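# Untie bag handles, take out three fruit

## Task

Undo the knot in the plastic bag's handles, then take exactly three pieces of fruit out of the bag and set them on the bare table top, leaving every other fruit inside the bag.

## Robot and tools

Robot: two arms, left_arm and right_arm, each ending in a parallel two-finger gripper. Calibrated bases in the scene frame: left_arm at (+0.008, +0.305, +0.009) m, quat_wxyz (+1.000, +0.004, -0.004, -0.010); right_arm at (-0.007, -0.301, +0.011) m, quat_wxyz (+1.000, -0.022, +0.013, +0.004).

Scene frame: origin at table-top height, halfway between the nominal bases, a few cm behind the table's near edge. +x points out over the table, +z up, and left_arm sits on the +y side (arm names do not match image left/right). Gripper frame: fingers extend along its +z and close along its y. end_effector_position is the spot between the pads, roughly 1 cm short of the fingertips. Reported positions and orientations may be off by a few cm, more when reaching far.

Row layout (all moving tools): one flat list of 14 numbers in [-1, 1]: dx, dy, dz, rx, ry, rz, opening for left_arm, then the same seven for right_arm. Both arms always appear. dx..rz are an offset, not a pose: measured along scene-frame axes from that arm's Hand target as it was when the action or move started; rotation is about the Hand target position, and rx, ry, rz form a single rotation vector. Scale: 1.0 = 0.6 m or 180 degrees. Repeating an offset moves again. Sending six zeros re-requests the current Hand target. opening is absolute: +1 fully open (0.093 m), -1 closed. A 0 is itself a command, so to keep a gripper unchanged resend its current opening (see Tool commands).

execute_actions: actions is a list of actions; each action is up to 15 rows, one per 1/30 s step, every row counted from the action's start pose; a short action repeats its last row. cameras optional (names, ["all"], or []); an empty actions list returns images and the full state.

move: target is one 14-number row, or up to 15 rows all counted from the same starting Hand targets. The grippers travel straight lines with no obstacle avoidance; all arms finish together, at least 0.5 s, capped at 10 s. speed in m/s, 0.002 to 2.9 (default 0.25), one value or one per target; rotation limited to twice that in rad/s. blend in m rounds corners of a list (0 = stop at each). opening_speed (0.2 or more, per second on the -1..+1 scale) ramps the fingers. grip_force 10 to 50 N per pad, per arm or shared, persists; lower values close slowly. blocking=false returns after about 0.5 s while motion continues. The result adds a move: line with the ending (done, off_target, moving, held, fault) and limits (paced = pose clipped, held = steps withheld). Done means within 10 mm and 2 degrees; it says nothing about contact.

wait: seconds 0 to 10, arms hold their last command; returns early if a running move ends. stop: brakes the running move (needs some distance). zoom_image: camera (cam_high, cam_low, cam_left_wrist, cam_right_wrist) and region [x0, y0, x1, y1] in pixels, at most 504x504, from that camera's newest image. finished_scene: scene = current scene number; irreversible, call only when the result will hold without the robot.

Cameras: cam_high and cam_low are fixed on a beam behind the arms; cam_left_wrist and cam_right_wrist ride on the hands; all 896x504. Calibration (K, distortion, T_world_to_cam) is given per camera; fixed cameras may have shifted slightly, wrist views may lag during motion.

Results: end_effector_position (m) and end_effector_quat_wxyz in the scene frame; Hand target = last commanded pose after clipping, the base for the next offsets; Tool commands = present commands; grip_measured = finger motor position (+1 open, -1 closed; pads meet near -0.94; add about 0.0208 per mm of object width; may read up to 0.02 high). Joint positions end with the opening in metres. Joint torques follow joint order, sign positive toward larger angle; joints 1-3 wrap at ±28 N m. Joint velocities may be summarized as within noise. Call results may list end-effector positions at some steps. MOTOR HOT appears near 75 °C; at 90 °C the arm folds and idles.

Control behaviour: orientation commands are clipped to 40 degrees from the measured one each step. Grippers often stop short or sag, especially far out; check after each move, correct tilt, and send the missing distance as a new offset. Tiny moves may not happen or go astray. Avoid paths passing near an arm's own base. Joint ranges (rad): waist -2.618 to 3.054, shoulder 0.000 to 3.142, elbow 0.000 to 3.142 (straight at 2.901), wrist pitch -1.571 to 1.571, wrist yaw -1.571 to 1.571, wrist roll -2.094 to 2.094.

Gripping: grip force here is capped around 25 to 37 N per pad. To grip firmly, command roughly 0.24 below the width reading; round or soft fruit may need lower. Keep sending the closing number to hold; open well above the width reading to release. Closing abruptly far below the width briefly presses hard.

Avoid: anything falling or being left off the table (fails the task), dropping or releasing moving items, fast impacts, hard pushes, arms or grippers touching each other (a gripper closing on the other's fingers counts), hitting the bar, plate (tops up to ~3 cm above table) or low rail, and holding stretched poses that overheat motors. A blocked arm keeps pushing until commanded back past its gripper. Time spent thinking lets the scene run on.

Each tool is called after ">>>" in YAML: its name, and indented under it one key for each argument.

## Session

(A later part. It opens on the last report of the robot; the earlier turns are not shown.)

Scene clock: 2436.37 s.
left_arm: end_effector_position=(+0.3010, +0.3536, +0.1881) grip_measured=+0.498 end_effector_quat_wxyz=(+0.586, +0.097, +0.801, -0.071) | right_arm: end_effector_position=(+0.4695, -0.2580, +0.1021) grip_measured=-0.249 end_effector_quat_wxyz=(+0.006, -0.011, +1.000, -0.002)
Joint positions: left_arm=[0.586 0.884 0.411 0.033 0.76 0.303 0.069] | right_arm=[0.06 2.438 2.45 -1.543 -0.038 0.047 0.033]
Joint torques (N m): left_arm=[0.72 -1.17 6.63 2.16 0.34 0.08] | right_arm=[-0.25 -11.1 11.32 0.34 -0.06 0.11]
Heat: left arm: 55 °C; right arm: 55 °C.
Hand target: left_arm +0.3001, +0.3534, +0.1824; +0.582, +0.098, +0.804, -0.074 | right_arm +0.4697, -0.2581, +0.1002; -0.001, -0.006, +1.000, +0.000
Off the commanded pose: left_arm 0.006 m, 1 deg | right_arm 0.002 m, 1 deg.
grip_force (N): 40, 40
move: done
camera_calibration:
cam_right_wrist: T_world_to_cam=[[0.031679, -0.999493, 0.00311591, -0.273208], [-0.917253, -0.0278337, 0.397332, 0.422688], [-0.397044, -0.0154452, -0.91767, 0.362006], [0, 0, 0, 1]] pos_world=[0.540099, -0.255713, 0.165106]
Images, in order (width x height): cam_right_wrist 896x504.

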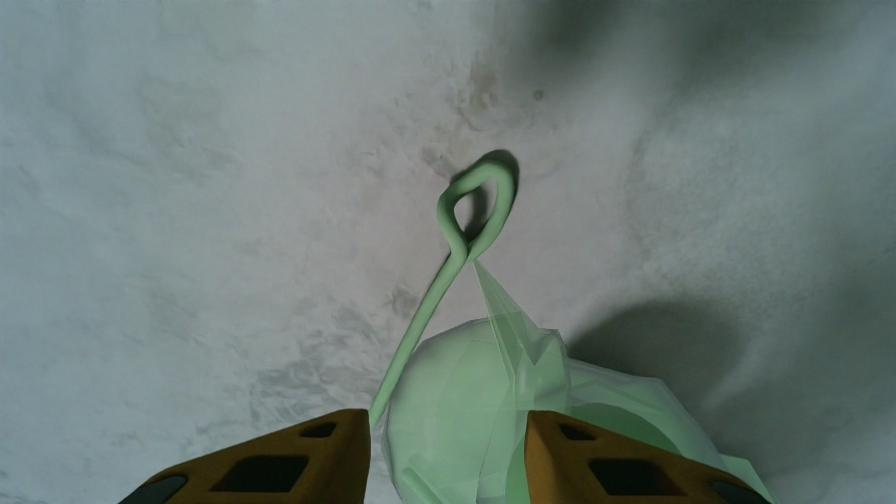

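>>> execute_actions:
  actions: []
  cameras: ["all"]

Scene clock: 2469.43 s.
left_arm: end_effector_position=(+0.3010, +0.3536, +0.1881) grip_measured=+0.498 end_effector_quat_wxyz=(+0.586, +0.097, +0.801, -0.071) | right_arm: end_effector_position=(+0.4695, -0.2580, +0.1021) grip_measured=-0.249 end_effector_quat_wxyz=(+0.006, -0.011, +1.000, -0.002)
Joint positions: left_arm=[0.586 0.884 0.411 0.033 0.76 0.303 0.069] | right_arm=[0.06 2.438 2.45 -1.543 -0.038 0.047 0.033]
Joint velocities: within noise
Joint torques (N m): left_arm=[0.76 -1.18 6.56 2.17 0.32 0.09] | right_arm=[-0.29 -11.18 11.23 0.35 -0.07 0.07]
Heat: left arm: 55 °C; right arm: 57 °C.
Hand target: left_arm +0.3001, +0.3534, +0.1824; +0.582, +0.098, +0.804, -0.074 | right_arm +0.4697, -0.2581, +0.1002; -0.001, -0.006, +1.000, +0.000
Tool commands: left_gripper/opening=+0.5 right_gripper/opening=-0.25
Off the commanded pose: left_arm 0.006 m, 1 deg | right_arm 0.002 m, 1 deg.
grip_force (N): 40, 40
camera_calibration:
cam_left_wrist: T_world_to_cam=[[-0.245368, -0.969424, -0.00326852, 0.416449], [-0.65075, 0.167207, -0.740653, 0.315813], [0.718553, -0.179606, -0.67188, 0.0625419], [0, 0, 0, 1]] pos_world=[0.262759, 0.362143, 0.27729]
cam_right_wrist: T_world_to_cam=[[0.031679, -0.999493, 0.00311591, -0.273208], [-0.917253, -0.0278337, 0.397332, 0.422688], [-0.397044, -0.0154452, -0.91767, 0.362006], [0, 0, 0, 1]] pos_world=[0.540099, -0.255713, 0.165106]

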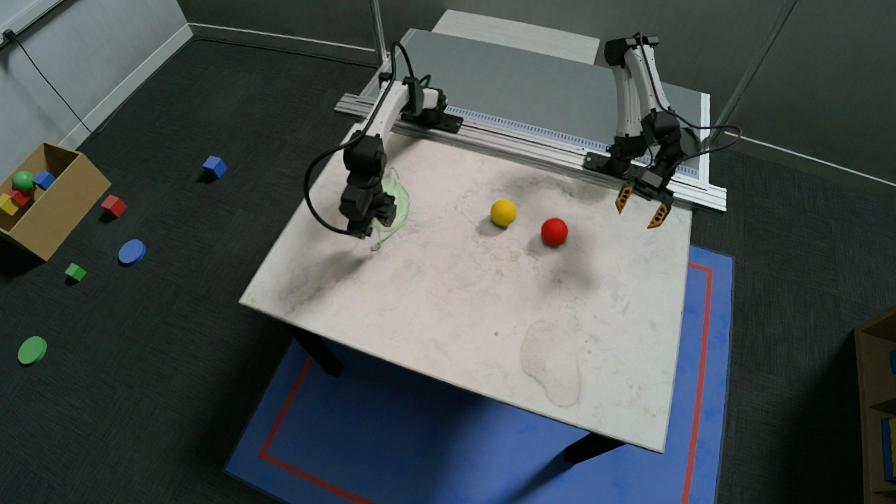

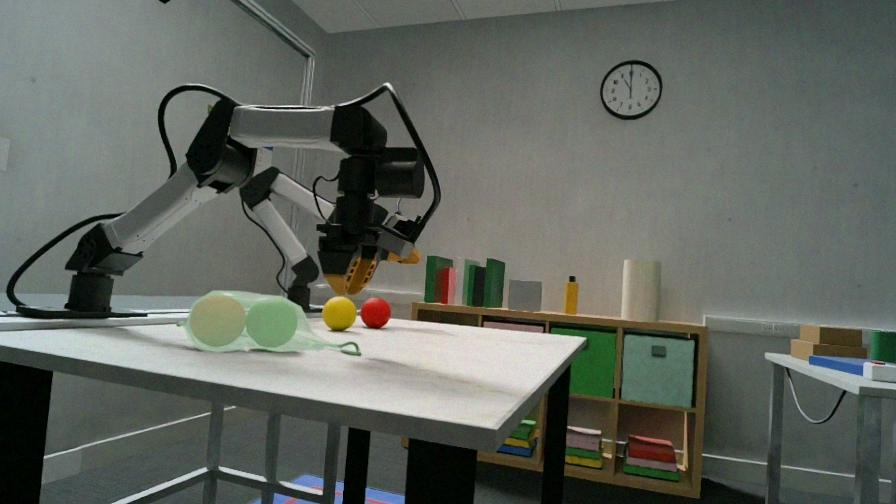

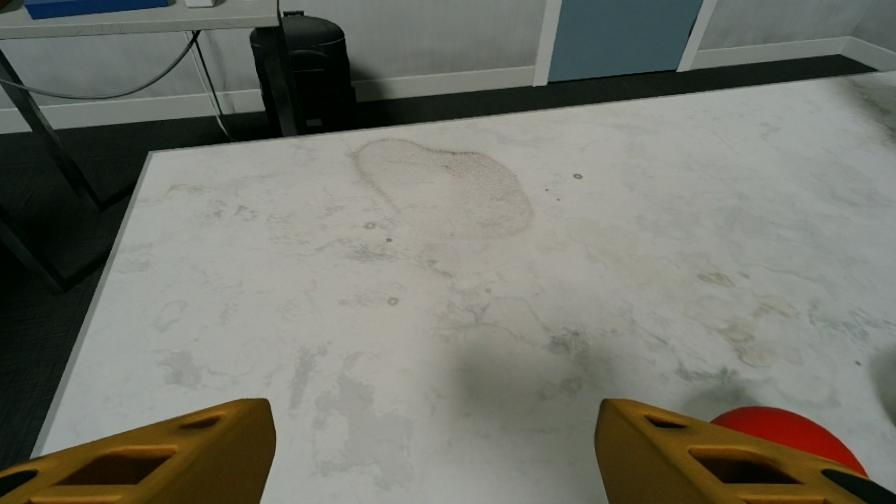

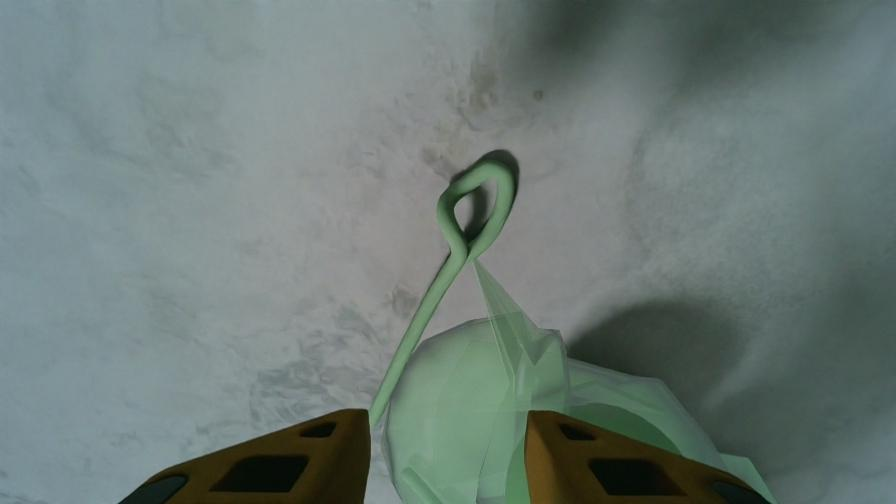

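>>> move:
  target:
    - [0,0,0,0,0,0,0.5, 0,-0.009,-0.1,0,0,0,-0.25]
    - [0,0,0,0,0,0,0.5, 0,-0.009,-0.15,0,0,0,-0.25]
  speed: 0.12
  blend: 0.01
  cameras: ["cam_right_wrist"]

>>> move:
  target: [0,0,0,0,0,0,0.5, 0,0,0,0,0,0,-1]
  opening_speed: 0.8
  cameras: ["cam_right_wrist"]

Scene clock: 2494.23 s.
left_arm: end_effector_position=(+0.3010, +0.3536, +0.1881) grip_measured=+0.498 end_effector_quat_wxyz=(+0.586, +0.097, +0.801, -0.071) | right_arm: end_effector_position=(+0.4630, -0.2622, +0.0167) grip_measured=-0.249 end_effector_quat_wxyz=(-0.017, -0.010, +1.000, -0.004)
Joint positions: left_arm=[0.586 0.884 0.411 0.033 0.76 0.303 0.069] | right_arm=[0.06 2.438 2.109 -1.248 -0.036 0.047 0.033]
Joint torques (N m): left_arm=[0.72 -1.24 6.54 2.17 0.32 0.08] | right_arm=[-0.57 -13.31 5.24 1.16 -0.07 0.05]
Heat: left arm: 56 °C; right arm: 58 °C.
Hand target: left_arm +0.3001, +0.3534, +0.1824; +0.582, +0.098, +0.804, -0.074 | right_arm +0.4698, -0.2635, +0.0102; -0.001, -0.006, +1.000, +0.000
Off the commanded pose: left_arm 0.006 m, 1 deg | right_arm 0.009 m, 2 deg.
grip_force (N): 40, 40
move: done
camera_calibration:
cam_right_wrist: T_world_to_cam=[[0.030281, -0.999523, 0.0060589, -0.276397], [-0.897896, -0.0245379, 0.439523, 0.441763], [-0.439165, -0.0187495, -0.898211, 0.299331], [0, 0, 0, 1]] pos_world=[0.536482, -0.259812, 0.0763722]
Images, in order (width x height): cam_right_wrist 896x504.

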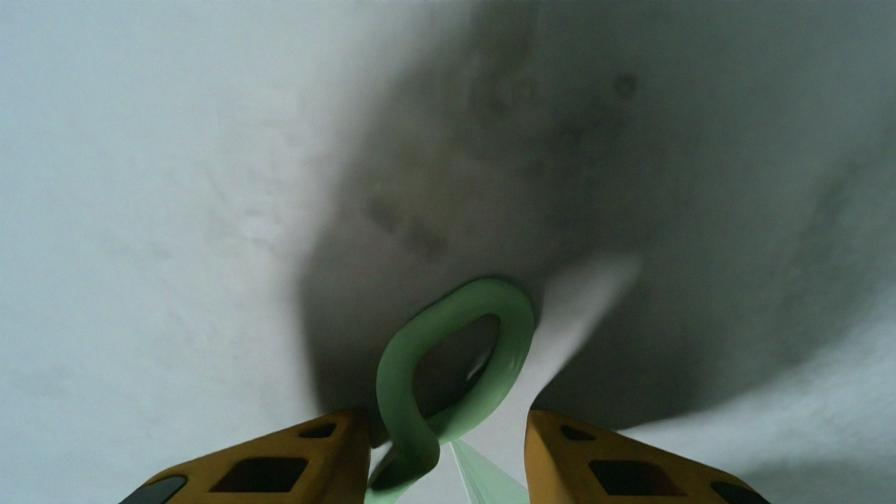

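Scene clock: 2495.83 s.
left_arm: end_effector_position=(+0.3010, +0.3536, +0.1881) grip_measured=+0.498 end_effector_quat_wxyz=(+0.586, +0.097, +0.801, -0.071) | right_arm: end_effector_position=(+0.4667, -0.2604, +0.0166) grip_measured=-0.900 end_effector_quat_wxyz=(-0.010, -0.011, +1.000, +0.002)
Joint positions: left_arm=[0.586 0.884 0.411 0.033 0.76 0.303 0.069] | right_arm=[0.06 2.438 2.109 -1.232 -0.046 0.047 0.002]
Joint torques (N m): left_arm=[0.69 -1.17 6.57 2.18 0.32 0.08] | right_arm=[-0.64 -13.56 5.27 1.05 0.05 0.06]
Heat: left arm: 56 °C; right arm: 58 °C.
Hand target: left_arm +0.3001, +0.3534, +0.1824; +0.582, +0.098, +0.804, -0.074 | right_arm +0.4698, -0.2635, +0.0102; -0.001, -0.006, +1.000, +0.000
Off the commanded pose: left_arm 0.006 m, 1 deg | right_arm 0.008 m, 1 deg.
grip_force (N): 40, 40
move: done
camera_calibration:
cam_right_wrist: T_world_to_cam=[[0.0306821, -0.999522, -0.00367139, -0.274749], [-0.904358, -0.0293247, 0.425766, 0.447193], [-0.42567, -0.00974312, -0.904826, 0.297026], [0, 0, 0, 1]] pos_world=[0.539287, -0.25861, 0.0773489]
Images, in order (width x height): cam_right_wrist 896x504.

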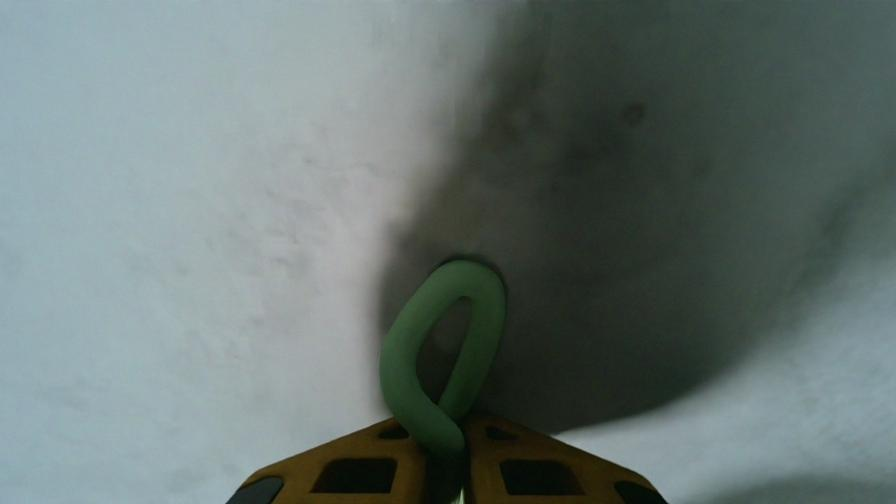

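>>> move:
  target:
    - [0,0,0,0,0,0,0.5, 0,0,0.16,0,0,0,-1]
    - [0,0,0,0,0,0,0.5, -0.01,-0.2,0.17,0,0,0,-1]
  speed: 0.1
  blend: 0.02
  cameras: ["cam_high","cam_low","cam_right_wrist"]

Scene clock: 2505.10 s.
left_arm: end_effector_position=(+0.3010, +0.3536, +0.1881) grip_measured=+0.498 end_effector_quat_wxyz=(+0.586, +0.097, +0.801, -0.071) | right_arm: end_effector_position=(+0.4634, -0.3806, +0.1139) grip_measured=-0.900 end_effector_quat_wxyz=(+0.014, -0.005, +1.000, -0.004)
Joint positions: left_arm=[0.586 0.884 0.411 0.033 0.76 0.303 0.069] | right_arm=[-0.203 2.438 2.476 -1.563 -0.046 -0.203 0.002]
Joint torques (N m): left_arm=[0.65 -1.13 6.58 2.2 0.33 0.09] | right_arm=[-0.62 -11.14 11.08 0.36 -0.05 -0.11]
Heat: left arm: 56 °C; right arm: 57 °C.
Hand target: left_arm +0.3001, +0.3534, +0.1824; +0.582, +0.098, +0.804, -0.074 | right_arm +0.4638, -0.3835, +0.1122; -0.001, -0.006, +1.000, +0.000
Off the commanded pose: left_arm 0.006 m, 1 deg | right_arm 0.003 m, 2 deg.
joint sent to its limit (right arm) — joint 4 (wrist pitch), lower limit. The joint targets still meet the commanded pose.
grip_force (N): 40, 40
move: done
camera_calibration:
cam_right_wrist: T_world_to_cam=[[0.0200285, -0.999773, 0.00725103, -0.39078], [-0.923761, -0.0157305, 0.382647, 0.418394], [-0.382447, -0.0143621, -0.923866, 0.362875], [0, 0, 0, 1]] pos_world=[0.533103, -0.378898, 0.177984]
Images, in order (width x height): cam_high 896x504, cam_low 896x504, cam_right_wrist 896x504.

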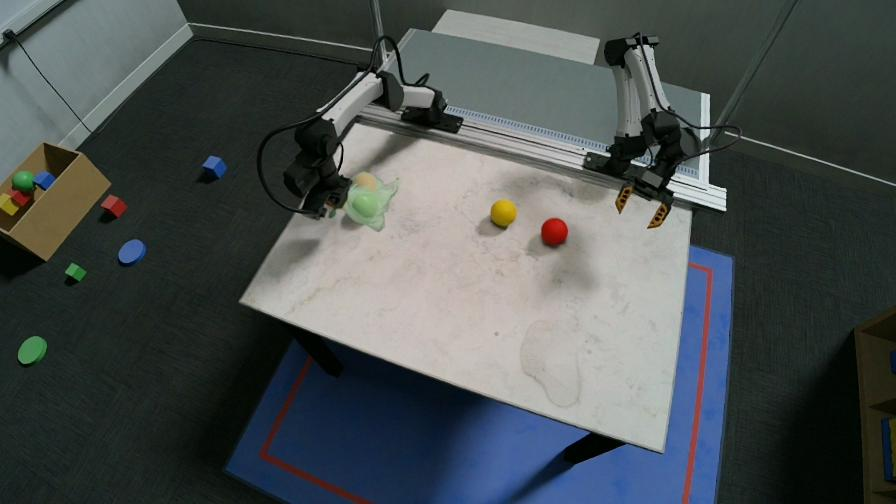

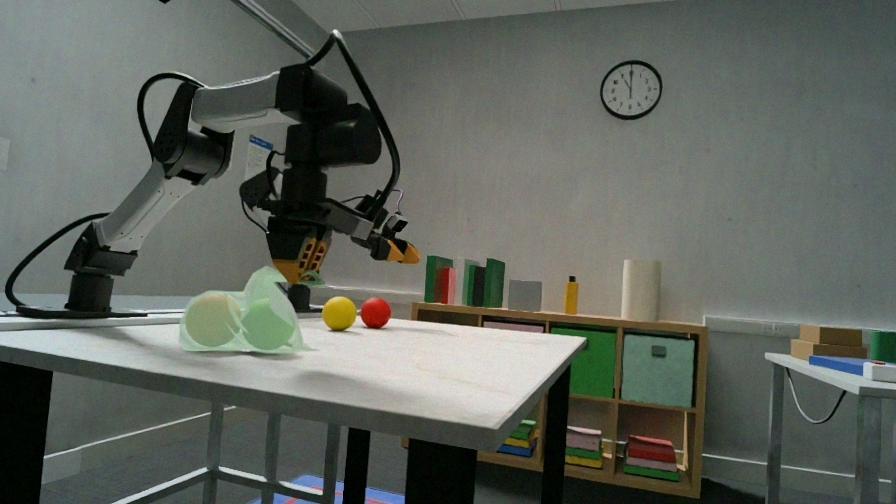

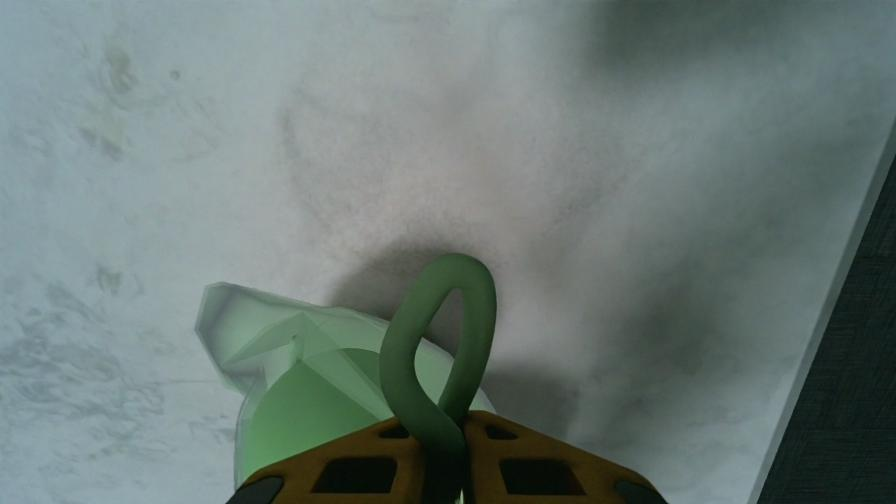

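>>> zoom_image:
  camera: "cam_high"
  region: [290, 140, 430, 250]

>>> zoom_image:
  camera: "cam_low"
  region: [160, 230, 360, 370]

Scaled by 3.600 from the camera's 896x504 image, which has a finer 1280x720 frame.

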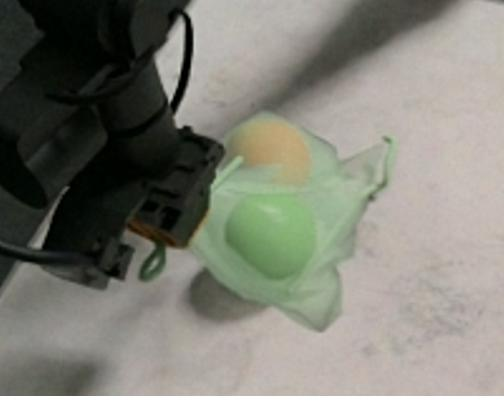

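Scaled by 2.520 from the camera's 896x504 image, which has a finer 1280x720 frame.

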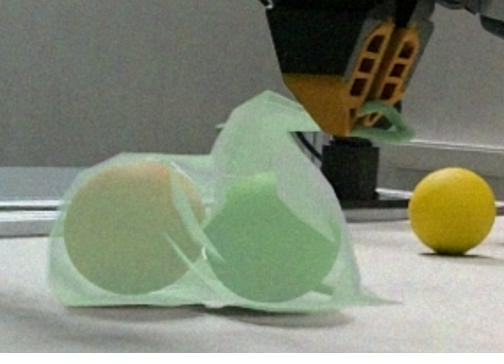

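>>> move:
  target:
    - [0,0,0,0,0,0,0.5, -0.02,-0.07,0,0,0,0,-1]
    - [0,0,0,0,0,0,0.5, -0.02,-0.08,-0.16,0,0,0,-1]
  speed: 0.1
  blend: 0.02
  cameras: ["cam_high","cam_low","cam_right_wrist"]

>>> zoom_image:
  camera: "cam_high"
  region: [290, 140, 430, 250]

>>> zoom_image:
  camera: "cam_low"
  region: [160, 230, 360, 370]

Scene clock: 2524.80 s.
left_arm: end_effector_position=(+0.3010, +0.3536, +0.1881) grip_measured=+0.498 end_effector_quat_wxyz=(+0.586, +0.097, +0.801, -0.071) | right_arm: end_effector_position=(+0.4540, -0.4258, +0.0229) grip_measured=-0.900 end_effector_quat_wxyz=(+0.001, -0.009, +1.000, -0.002)
Joint positions: left_arm=[0.586 0.884 0.411 0.033 0.76 0.303 0.069] | right_arm=[-0.29 2.443 2.113 -1.225 -0.046 -0.299 0.002]
Joint torques (N m): left_arm=[0.7 -1.24 6.54 2.18 0.34 0.07] | right_arm=[-1.24 -12.66 6.71 0.74 -0.04 -0.08]
Heat: left arm: 56 °C; right arm: 59 °C.
Hand target: left_arm +0.3001, +0.3534, +0.1824; +0.582, +0.098, +0.804, -0.074 | right_arm +0.4518, -0.4316, +0.0163; -0.001, -0.006, +1.000, +0.000
Off the commanded pose: left_arm 0.006 m, 1 deg | right_arm 0.009 m, 0 deg.
grip_force (N): 40, 40
move: done
camera_calibration:
cam_right_wrist: T_world_to_cam=[[0.0272287, -0.999625, 0.00283107, -0.438192], [-0.913396, -0.023729, 0.406379, 0.435114], [-0.406159, -0.013651, -0.9137, 0.285433], [0, 0, 0, 1]] pos_world=[0.525294, -0.423807, 0.0852198]
Images, in order (width x height): cam_high 896x504, cam_low 896x504, cam_right_wrist 896x504.

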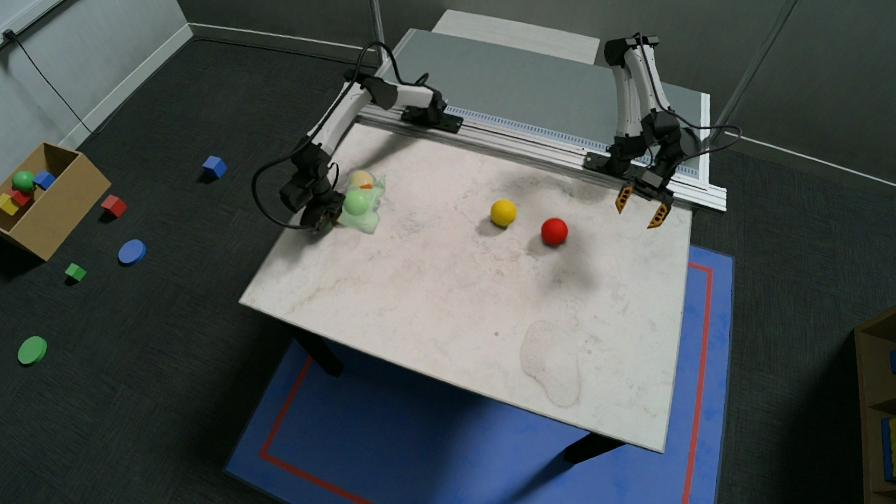

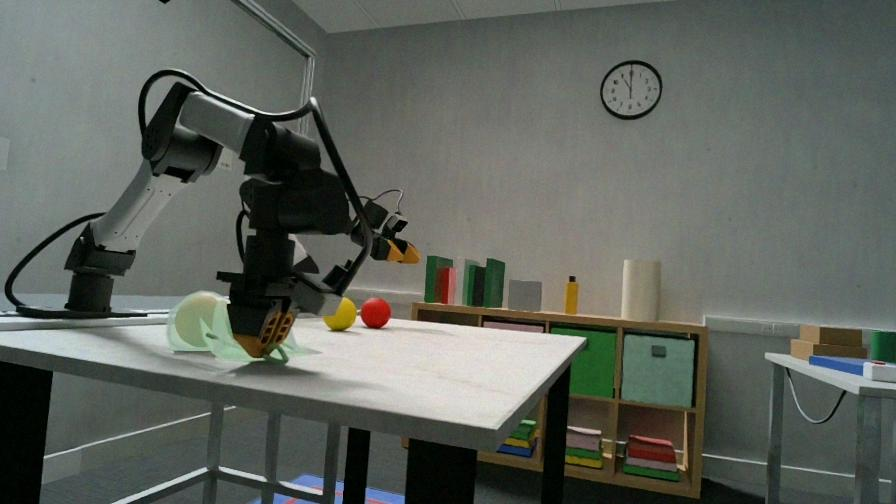

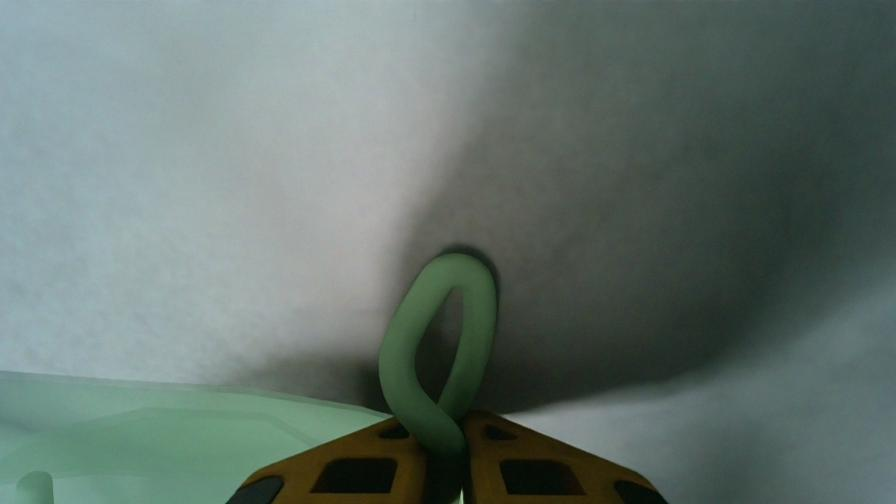

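Scaled by 3.600 from the camera's 896x504 image, which has a finer 1280x720 frame.

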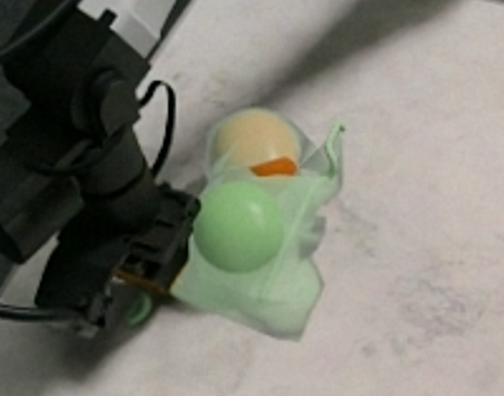

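Scaled by 2.520 from the camera's 896x504 image, which has a finer 1280x720 frame.

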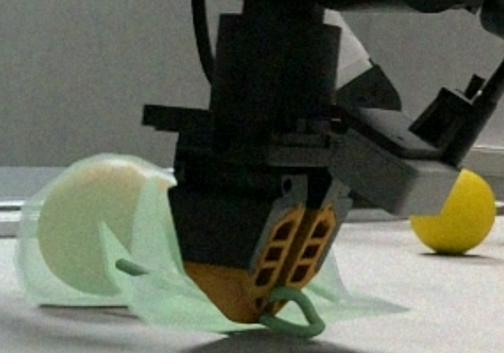

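>>> move:
  target: [0,0,0,0,0,0,0.5, 0,0,0,0,0,0,-0.3]
  opening_speed: 0.6

>>> move:
  target:
    - [0,0,0,0,0,0,0.5, 0,0,0.15,0,0,0,-0.3]
    - [0,0,0,0,0,0,0.5, -0.18,0.19,0.36,0,0,0,-0.3]
  speed: 0.15
  blend: 0.03
  cameras: ["cam_high","cam_low","cam_right_wrist"]

>>> zoom_image:
  camera: "cam_right_wrist"
  region: [200, 100, 700, 504]

>>> zoom_image:
  camera: "cam_high"
  region: [290, 140, 430, 250]

>>> zoom_image:
  camera: "cam_low"
  region: [160, 230, 360, 370]

Scene clock: 2538.77 s.
left_arm: end_effector_position=(+0.3010, +0.3536, +0.1881) grip_measured=+0.498 end_effector_quat_wxyz=(+0.586, +0.097, +0.801, -0.071) | right_arm: end_effector_position=(+0.4542, -0.4258, +0.0229) grip_measured=-0.301 end_effector_quat_wxyz=(+0.001, -0.009, +1.000, -0.002)
Joint positions: left_arm=[0.586 0.884 0.411 0.033 0.76 0.303 0.069] | right_arm=[-0.29 2.443 2.113 -1.225 -0.046 -0.299 0.031]
Joint torques (N m): left_arm=[0.73 -1.18 6.57 2.17 0.32 0.08] | right_arm=[-1.17 -12.77 6.63 0.72 -0.02 -0.09]
Heat: left arm: 56 °C; right arm: 57 °C.
Hand target: left_arm +0.3001, +0.3534, +0.1824; +0.582, +0.098, +0.804, -0.074 | right_arm +0.4518, -0.4316, +0.0163; -0.001, -0.006, +1.000, +0.000
Off the commanded pose: left_arm 0.006 m, 1 deg | right_arm 0.009 m, 0 deg.
grip_force (N): 40, 40
move: done

Scene clock: 2541.40 s.
left_arm: end_effector_position=(+0.3010, +0.3536, +0.1881) grip_measured=+0.498 end_effector_quat_wxyz=(+0.586, +0.097, +0.801, -0.071) | right_arm: end_effector_position=(+0.3517, -0.3185, +0.2281) grip_measured=-0.301 end_effector_quat_wxyz=(+0.064, -0.011, +0.998, -0.006)
Joint positions: left_arm=[0.586 0.884 0.411 0.033 0.76 0.303 0.069] | right_arm=[-0.106 1.816 1.963 -1.568 -0.046 -0.114 0.031]
Joint torques (N m): left_arm=[0.7 -1.22 6.58 2.17 0.33 0.08] | right_arm=[-0.24 -10.62 6.32 0.72 0 0.04]
Heat: left arm: 56 °C; right arm: 57 °C.
Hand target: left_arm +0.3001, +0.3534, +0.1824; +0.582, +0.098, +0.804, -0.074 | right_arm +0.3438, -0.3175, +0.2322; -0.001, -0.006, +1.000, +0.000
Off the commanded pose: left_arm 0.006 m, 1 deg | right_arm 0.009 m, 7 deg.
joint sent to its limit (right arm) — joint 4 (wrist pitch), lower limit. The joint targets are off in orientation, not in position.
grip_force (N): 40, 40
move: off_target (right_arm)
camera_calibration:
cam_right_wrist: T_world_to_cam=[[0.0302756, -0.999428, 0.0150477, -0.332484], [-0.957042, -0.0246418, 0.2889, 0.302631], [-0.288364, -0.0231479, -0.957241, 0.398306], [0, 0, 0, 1]] pos_world=[0.414554, -0.315617, 0.298848]
Images, in order (width x height): cam_high 896x504, cam_low 896x504, cam_right_wrist 896x504.

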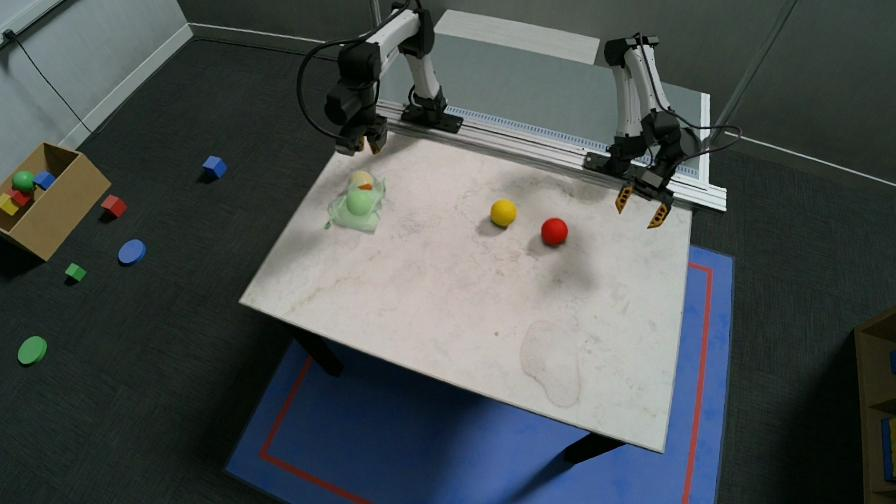

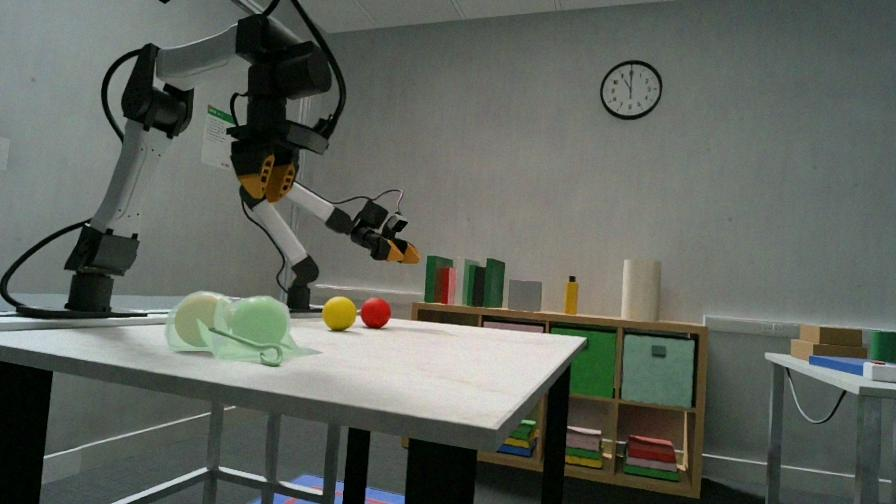

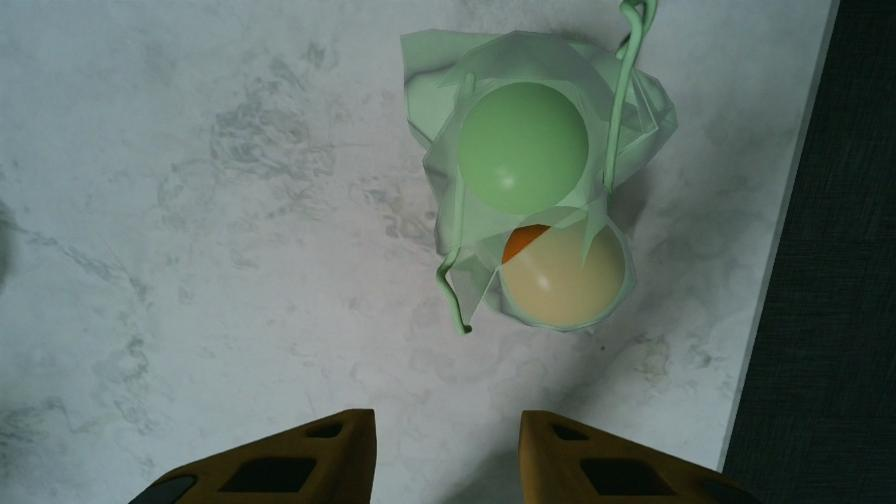

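Scaled by 1.008 from the camera's 896x504 image, which has a finer 1280x720 frame.

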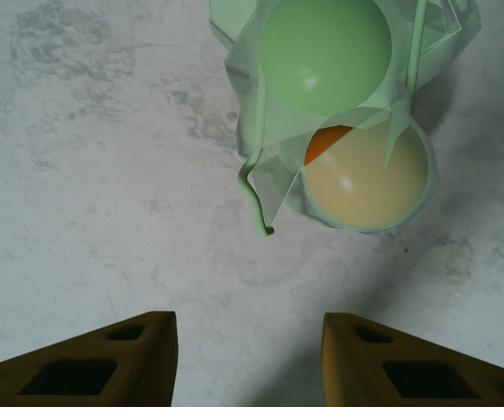

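Scaled by 3.600 from the camera's 896x504 image, which has a finer 1280x720 frame.

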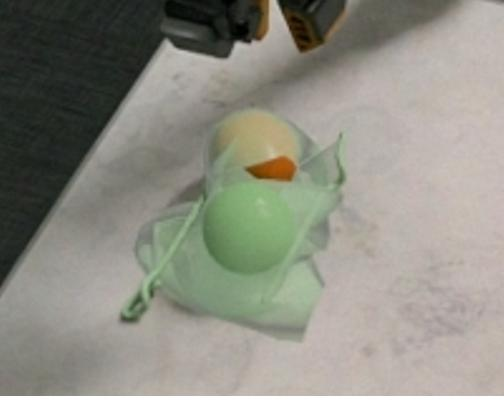

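Scaled by 2.520 from the camera's 896x504 image, which has a finer 1280x720 frame.

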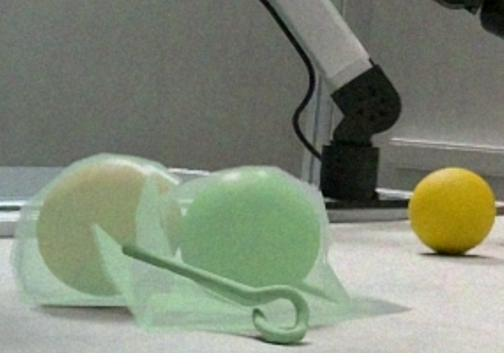

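>>> move:
  target: [0,0,0,0,0,0,0.5, -0.1,-0.04,-0.11,0,0,0,-0.3]
  speed: 0.15
  cameras: ["cam_right_wrist"]

>>> zoom_image:
  camera: "cam_right_wrist"
  region: [300, 100, 650, 400]

Scene clock: 2590.63 s.
left_arm: end_effector_position=(+0.3010, +0.3536, +0.1881) grip_measured=+0.498 end_effector_quat_wxyz=(+0.586, +0.097, +0.801, -0.071) | right_arm: end_effector_position=(+0.2849, -0.3391, +0.1618) grip_measured=-0.301 end_effector_quat_wxyz=(-0.016, -0.006, +1.000, +0.003)
Joint positions: left_arm=[0.586 0.884 0.411 0.033 0.76 0.303 0.069] | right_arm=[-0.189 1.66 1.508 -1.434 -0.046 -0.195 0.031]
Joint torques (N m): left_arm=[0.68 -1.18 6.58 2.17 0.33 0.09] | right_arm=[-0.95 -9.96 6.61 0.66 -0.03 -0.12]
Heat: left arm: 57 °C; right arm: 52 °C.
Hand target: left_arm +0.3001, +0.3534, +0.1824; +0.582, +0.098, +0.804, -0.074 | right_arm +0.2838, -0.3415, +0.1663; -0.001, -0.006, +1.000, +0.000
Off the commanded pose: left_arm 0.006 m, 1 deg | right_arm 0.005 m, 2 deg.
grip_force (N): 40, 40
move: done
camera_calibration:
cam_right_wrist: T_world_to_cam=[[0.0221066, -0.999737, -0.00602979, -0.344492], [-0.898921, -0.0225162, 0.437531, 0.217514], [-0.437552, -0.00425201, -0.899183, 0.354559], [0, 0, 0, 1]] pos_world=[0.358281, -0.337997, 0.221567]
Images, in order (width x height): cam_right_wrist 896x504.

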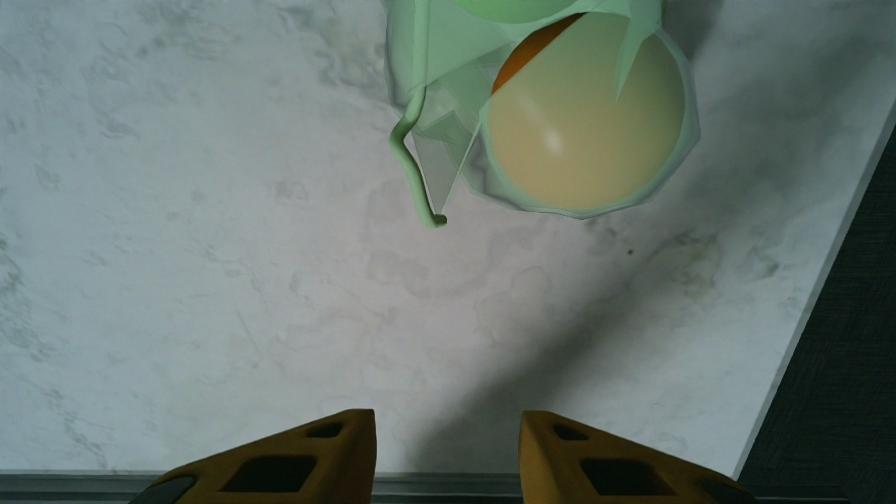

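Scaled by 1.440 from the camera's 896x504 image, which has a finer 1280x720 frame.

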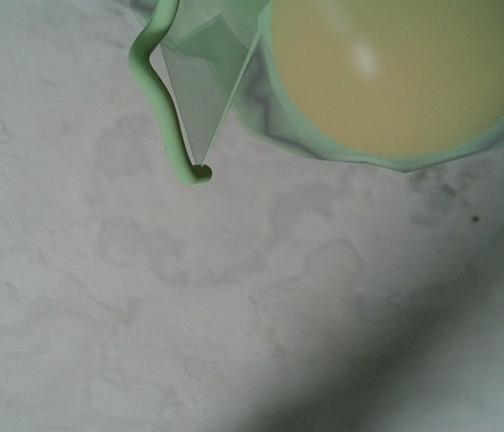

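>>> move:
  target: [0,0,0,0,0,0,0.5, 0.04,0.03,0,0,0,0,-0.3]
  speed: 0.15
  cameras: ["cam_right_wrist"]

>>> zoom_image:
  camera: "cam_right_wrist"
  region: [350, 0, 750, 320]

Scene clock: 2601.67 s.
left_arm: end_effector_position=(+0.3010, +0.3536, +0.1881) grip_measured=+0.498 end_effector_quat_wxyz=(+0.586, +0.097, +0.801, -0.071) | right_arm: end_effector_position=(+0.2986, -0.3231, +0.1623) grip_measured=-0.301 end_effector_quat_wxyz=(-0.013, -0.009, +1.000, +0.002)
Joint positions: left_arm=[0.586 0.884 0.411 0.033 0.76 0.303 0.069] | right_arm=[-0.129 1.695 1.554 -1.434 -0.047 -0.14 0.031]
Joint torques (N m): left_arm=[0.66 -1.2 6.53 2.18 0.31 0.07] | right_arm=[0.01 -6.16 11.43 0.55 -0.01 0.1]
Heat: left arm: 57 °C; right arm: 52 °C.
Hand target: left_arm +0.3001, +0.3534, +0.1824; +0.582, +0.098, +0.804, -0.074 | right_arm +0.3078, -0.3236, +0.1663; -0.001, -0.006, +1.000, +0.000
Off the commanded pose: left_arm 0.006 m, 1 deg | right_arm 0.010 m, 1 deg.
grip_force (N): 40, 40
move: done
camera_calibration:
cam_right_wrist: T_world_to_cam=[[0.0275009, -0.999611, -0.0046474, -0.330561], [-0.902195, -0.0268223, 0.430493, 0.230676], [-0.43045, -0.00764607, -0.902582, 0.358413], [0, 0, 0, 1]] pos_world=[0.371485, -0.321505, 0.222656]
Images, in order (width x height): cam_right_wrist 896x504.

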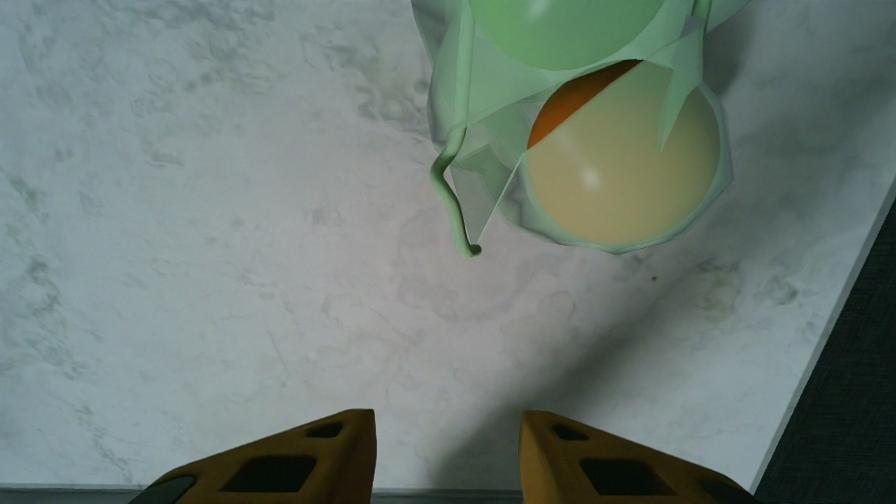

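Scaled by 1.260 from the camera's 896x504 image, which has a finer 1280x720 frame.

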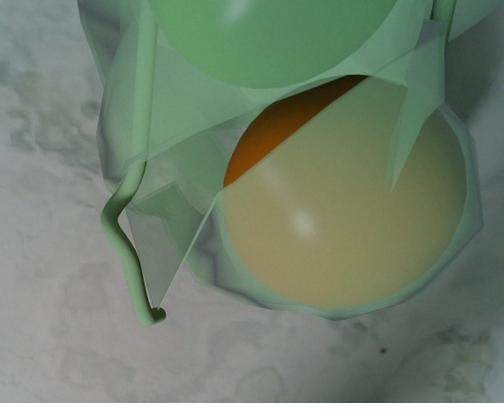

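>>> move:
  target: [0,0,0,0,0,0,0.5, -0.038,-0.039,-0.06,0,-0.222,0,-0.45]
  speed: 0.15
  cameras: ["cam_right_wrist","cam_low"]

Scene clock: 2703.20 s.
left_arm: end_effector_position=(+0.3010, +0.3536, +0.1881) grip_measured=+0.498 end_effector_quat_wxyz=(+0.586, +0.097, +0.801, -0.071) | right_arm: end_effector_position=(+0.2858, -0.3460, +0.1299) grip_measured=-0.449 end_effector_quat_wxyz=(+0.332, -0.004, +0.943, -0.001)
Joint positions: left_arm=[0.586 0.884 0.411 0.033 0.76 0.303 0.069] | right_arm=[-0.308 1.069 0.692 -0.521 -0.226 -0.214 0.024]
Joint torques (N m): left_arm=[0.73 -1.18 6.56 2.18 0.33 0.06] | right_arm=[-0.9 -4.21 7.72 2.16 -0.2 -0.03]
Heat: left arm: 58 °C; right arm: 58 °C.
Hand target: left_arm +0.3001, +0.3534, +0.1824; +0.582, +0.098, +0.804, -0.074 | right_arm +0.2851, -0.3470, +0.1303; +0.341, -0.006, +0.940, -0.002
Off the commanded pose: left_arm 0.006 m, 1 deg | right_arm 0.001 m, 1 deg.
grip_force (N): 40, 40
move: done
camera_calibration:
cam_right_wrist: T_world_to_cam=[[0.0141444, -0.99985, 0.00998376, -0.351445], [-0.967042, -0.0162176, -0.2541, 0.343572], [0.254223, -0.00606063, -0.967127, 0.13681], [0, 0, 0, 1]] pos_world=[0.30244, -0.344991, 0.223123]
Images, in order (width x height): cam_low 896x504, cam_right_wrist 896x504.

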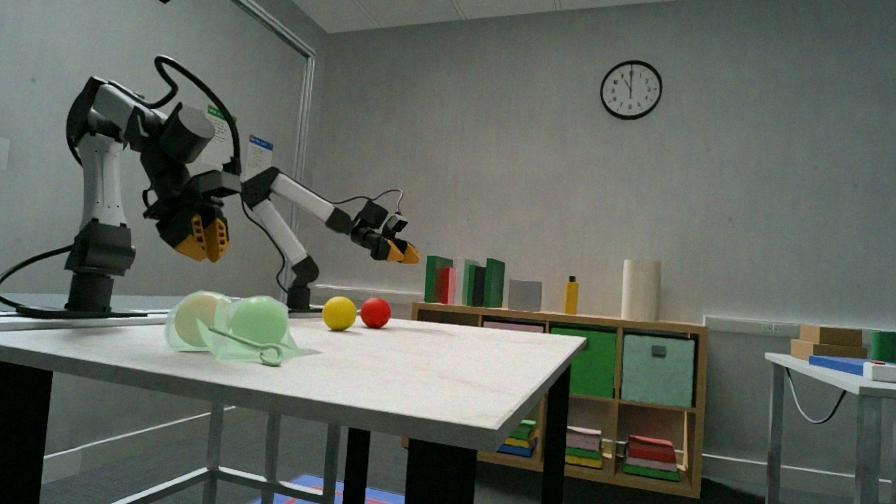

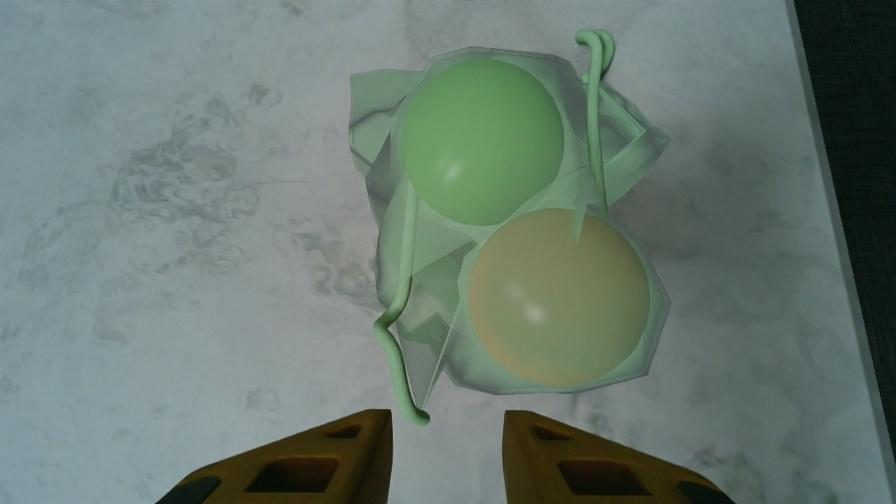

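>>> move:
  target: [0,0,0,0,0,0,0.5, 0.03,0.003,-0.115,0,0,0,-0.5]
  speed: 0.12
  cameras: ["cam_right_wrist"]

Scene clock: 2723.47 s.
left_arm: end_effector_position=(+0.3010, +0.3536, +0.1881) grip_measured=+0.498 end_effector_quat_wxyz=(+0.586, +0.097, +0.801, -0.071) | right_arm: end_effector_position=(+0.3047, -0.3444, +0.0676) grip_measured=-0.499 end_effector_quat_wxyz=(+0.345, -0.011, +0.938, +0.002)
Joint positions: left_arm=[0.586 0.884 0.411 0.033 0.76 0.303 0.069] | right_arm=[-0.271 1.239 0.508 -0.134 -0.218 -0.189 0.021]
Joint torques (N m): left_arm=[0.68 -1.17 6.57 2.16 0.33 0.09] | right_arm=[0.24 -2.65 7.35 2.19 0.06 0.05]
Heat: left arm: 58 °C; right arm: 58 °C.
Hand target: left_arm +0.3001, +0.3534, +0.1824; +0.582, +0.098, +0.804, -0.074 | right_arm +0.3029, -0.3452, +0.0612; +0.341, -0.006, +0.940, -0.002
Off the commanded pose: left_arm 0.006 m, 1 deg | right_arm 0.007 m, 1 deg.
grip_force (N): 40, 40
move: done
camera_calibration:
cam_right_wrist: T_world_to_cam=[[0.0285886, -0.999549, 0.00915977, -0.353634], [-0.959133, -0.030011, -0.28136, 0.340708], [0.281508, -0.000741736, -0.959558, 0.0647148], [0, 0, 0, 1]] pos_world=[0.318676, -0.343202, 0.161199]
Images, in order (width x height): cam_right_wrist 896x504.

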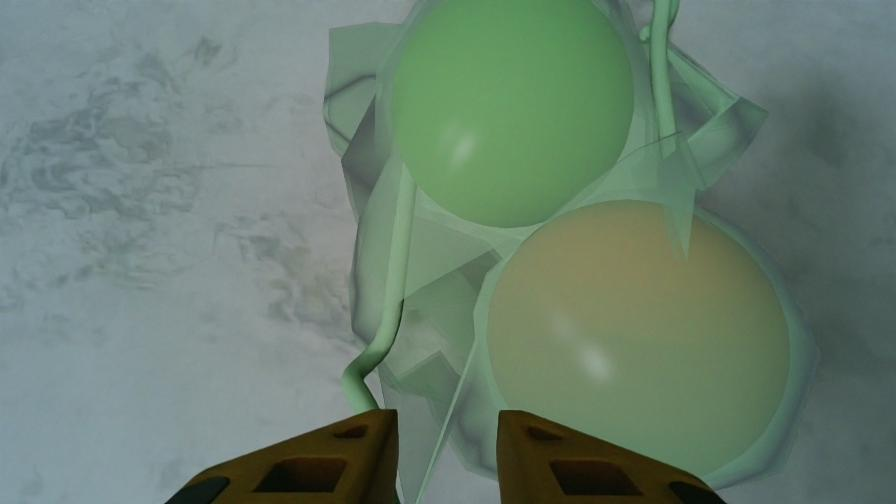

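>>> move:
  target: [0,0,0,0,0,0,0.5, 0,0.0,-0.083,0,0,0,-0.5]
  speed: 0.08
  cameras: ["cam_right_wrist"]

Scene clock: 2736.63 s.
left_arm: end_effector_position=(+0.3010, +0.3536, +0.1881) grip_measured=+0.498 end_effector_quat_wxyz=(+0.586, +0.097, +0.801, -0.071) | right_arm: end_effector_position=(+0.3067, -0.3445, +0.0179) grip_measured=-0.499 end_effector_quat_wxyz=(+0.347, -0.011, +0.938, +0.003)
Joint positions: left_arm=[0.586 0.884 0.411 0.033 0.76 0.303 0.069] | right_arm=[-0.259 1.429 0.39 0.179 -0.212 -0.179 0.021]
Joint torques (N m): left_arm=[0.66 -1.14 6.53 2.18 0.33 0.07] | right_arm=[0.21 -3.29 5.93 2.24 0.11 0.07]
Heat: left arm: 58 °C; right arm: 57 °C.
Hand target: left_arm +0.3001, +0.3534, +0.1824; +0.582, +0.098, +0.804, -0.074 | right_arm +0.3029, -0.3451, +0.0114; +0.341, -0.006, +0.940, -0.002
Off the commanded pose: left_arm 0.006 m, 1 deg | right_arm 0.008 m, 1 deg.
grip_force (N): 40, 40
move: done
camera_calibration:
cam_right_wrist: T_world_to_cam=[[0.0291133, -0.999546, 0.00773532, -0.353535], [-0.95832, -0.0301111, -0.284105, 0.32836], [0.284209, 0.000858322, -0.958762, 0.016138], [0, 0, 0, 1]] pos_world=[0.32038, -0.343501, 0.111496]
Images, in order (width x height): cam_right_wrist 896x504.

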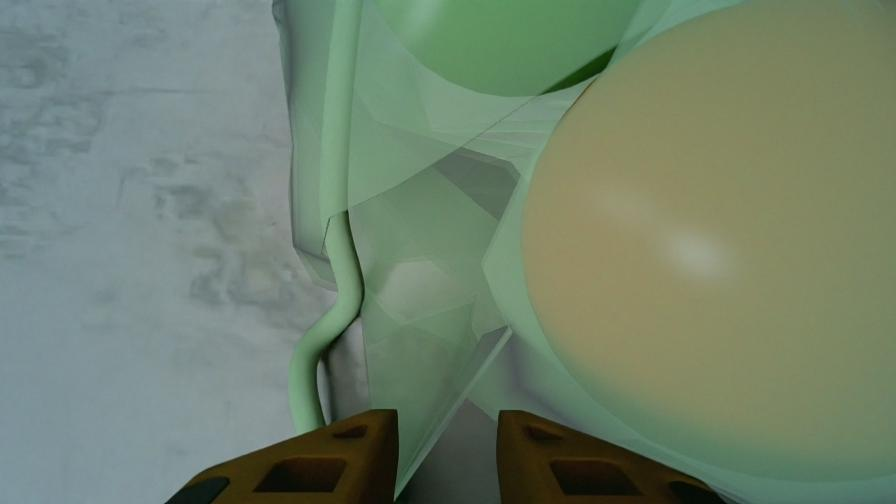

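>>> move:
  target: [0,0,0,0,0,0,0.5, 0,0,0,0,0,0,-1]
  opening_speed: 0.6
  cameras: ["cam_right_wrist"]

Scene clock: 2749.47 s.
left_arm: end_effector_position=(+0.3011, +0.3536, +0.1881) grip_measured=+0.498 end_effector_quat_wxyz=(+0.586, +0.097, +0.801, -0.071) | right_arm: end_effector_position=(+0.3074, -0.3449, +0.0185) grip_measured=-0.987 end_effector_quat_wxyz=(+0.349, -0.011, +0.937, +0.002)
Joint positions: left_arm=[0.586 0.884 0.411 0.033 0.76 0.303 0.069] | right_arm=[-0.259 1.429 0.39 0.183 -0.211 -0.179 0]
Joint torques (N m): left_arm=[0.68 -1.18 6.5 2.18 0.32 0.07] | right_arm=[0.21 -3.25 6 2.2 0.04 0.09]
Heat: left arm: 58 °C; right arm: 56 °C.
Hand target: left_arm +0.3001, +0.3534, +0.1825; +0.582, +0.098, +0.804, -0.074 | right_arm +0.3030, -0.3452, +0.0114; +0.341, -0.006, +0.940, -0.002
Off the commanded pose: left_arm 0.006 m, 1 deg | right_arm 0.008 m, 1 deg.
grip_force (N): 40, 40
move: done
camera_calibration:
cam_right_wrist: T_world_to_cam=[[0.0285079, -0.999546, 0.00976305, -0.353787], [-0.957225, -0.0301117, -0.287772, 0.328999], [0.287935, -0.00114166, -0.957649, 0.0146842], [0, 0, 0, 1]] pos_world=[0.320784, -0.343703, 0.112193]
Images, in order (width x height): cam_right_wrist 896x504.

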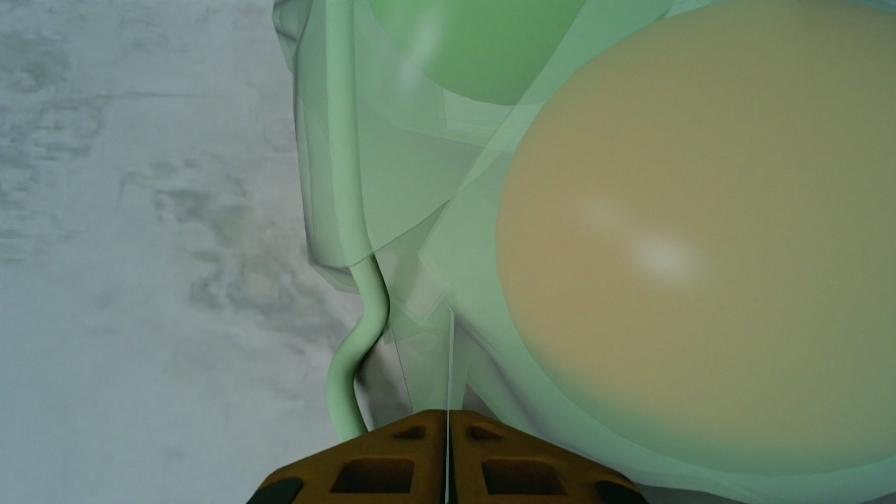

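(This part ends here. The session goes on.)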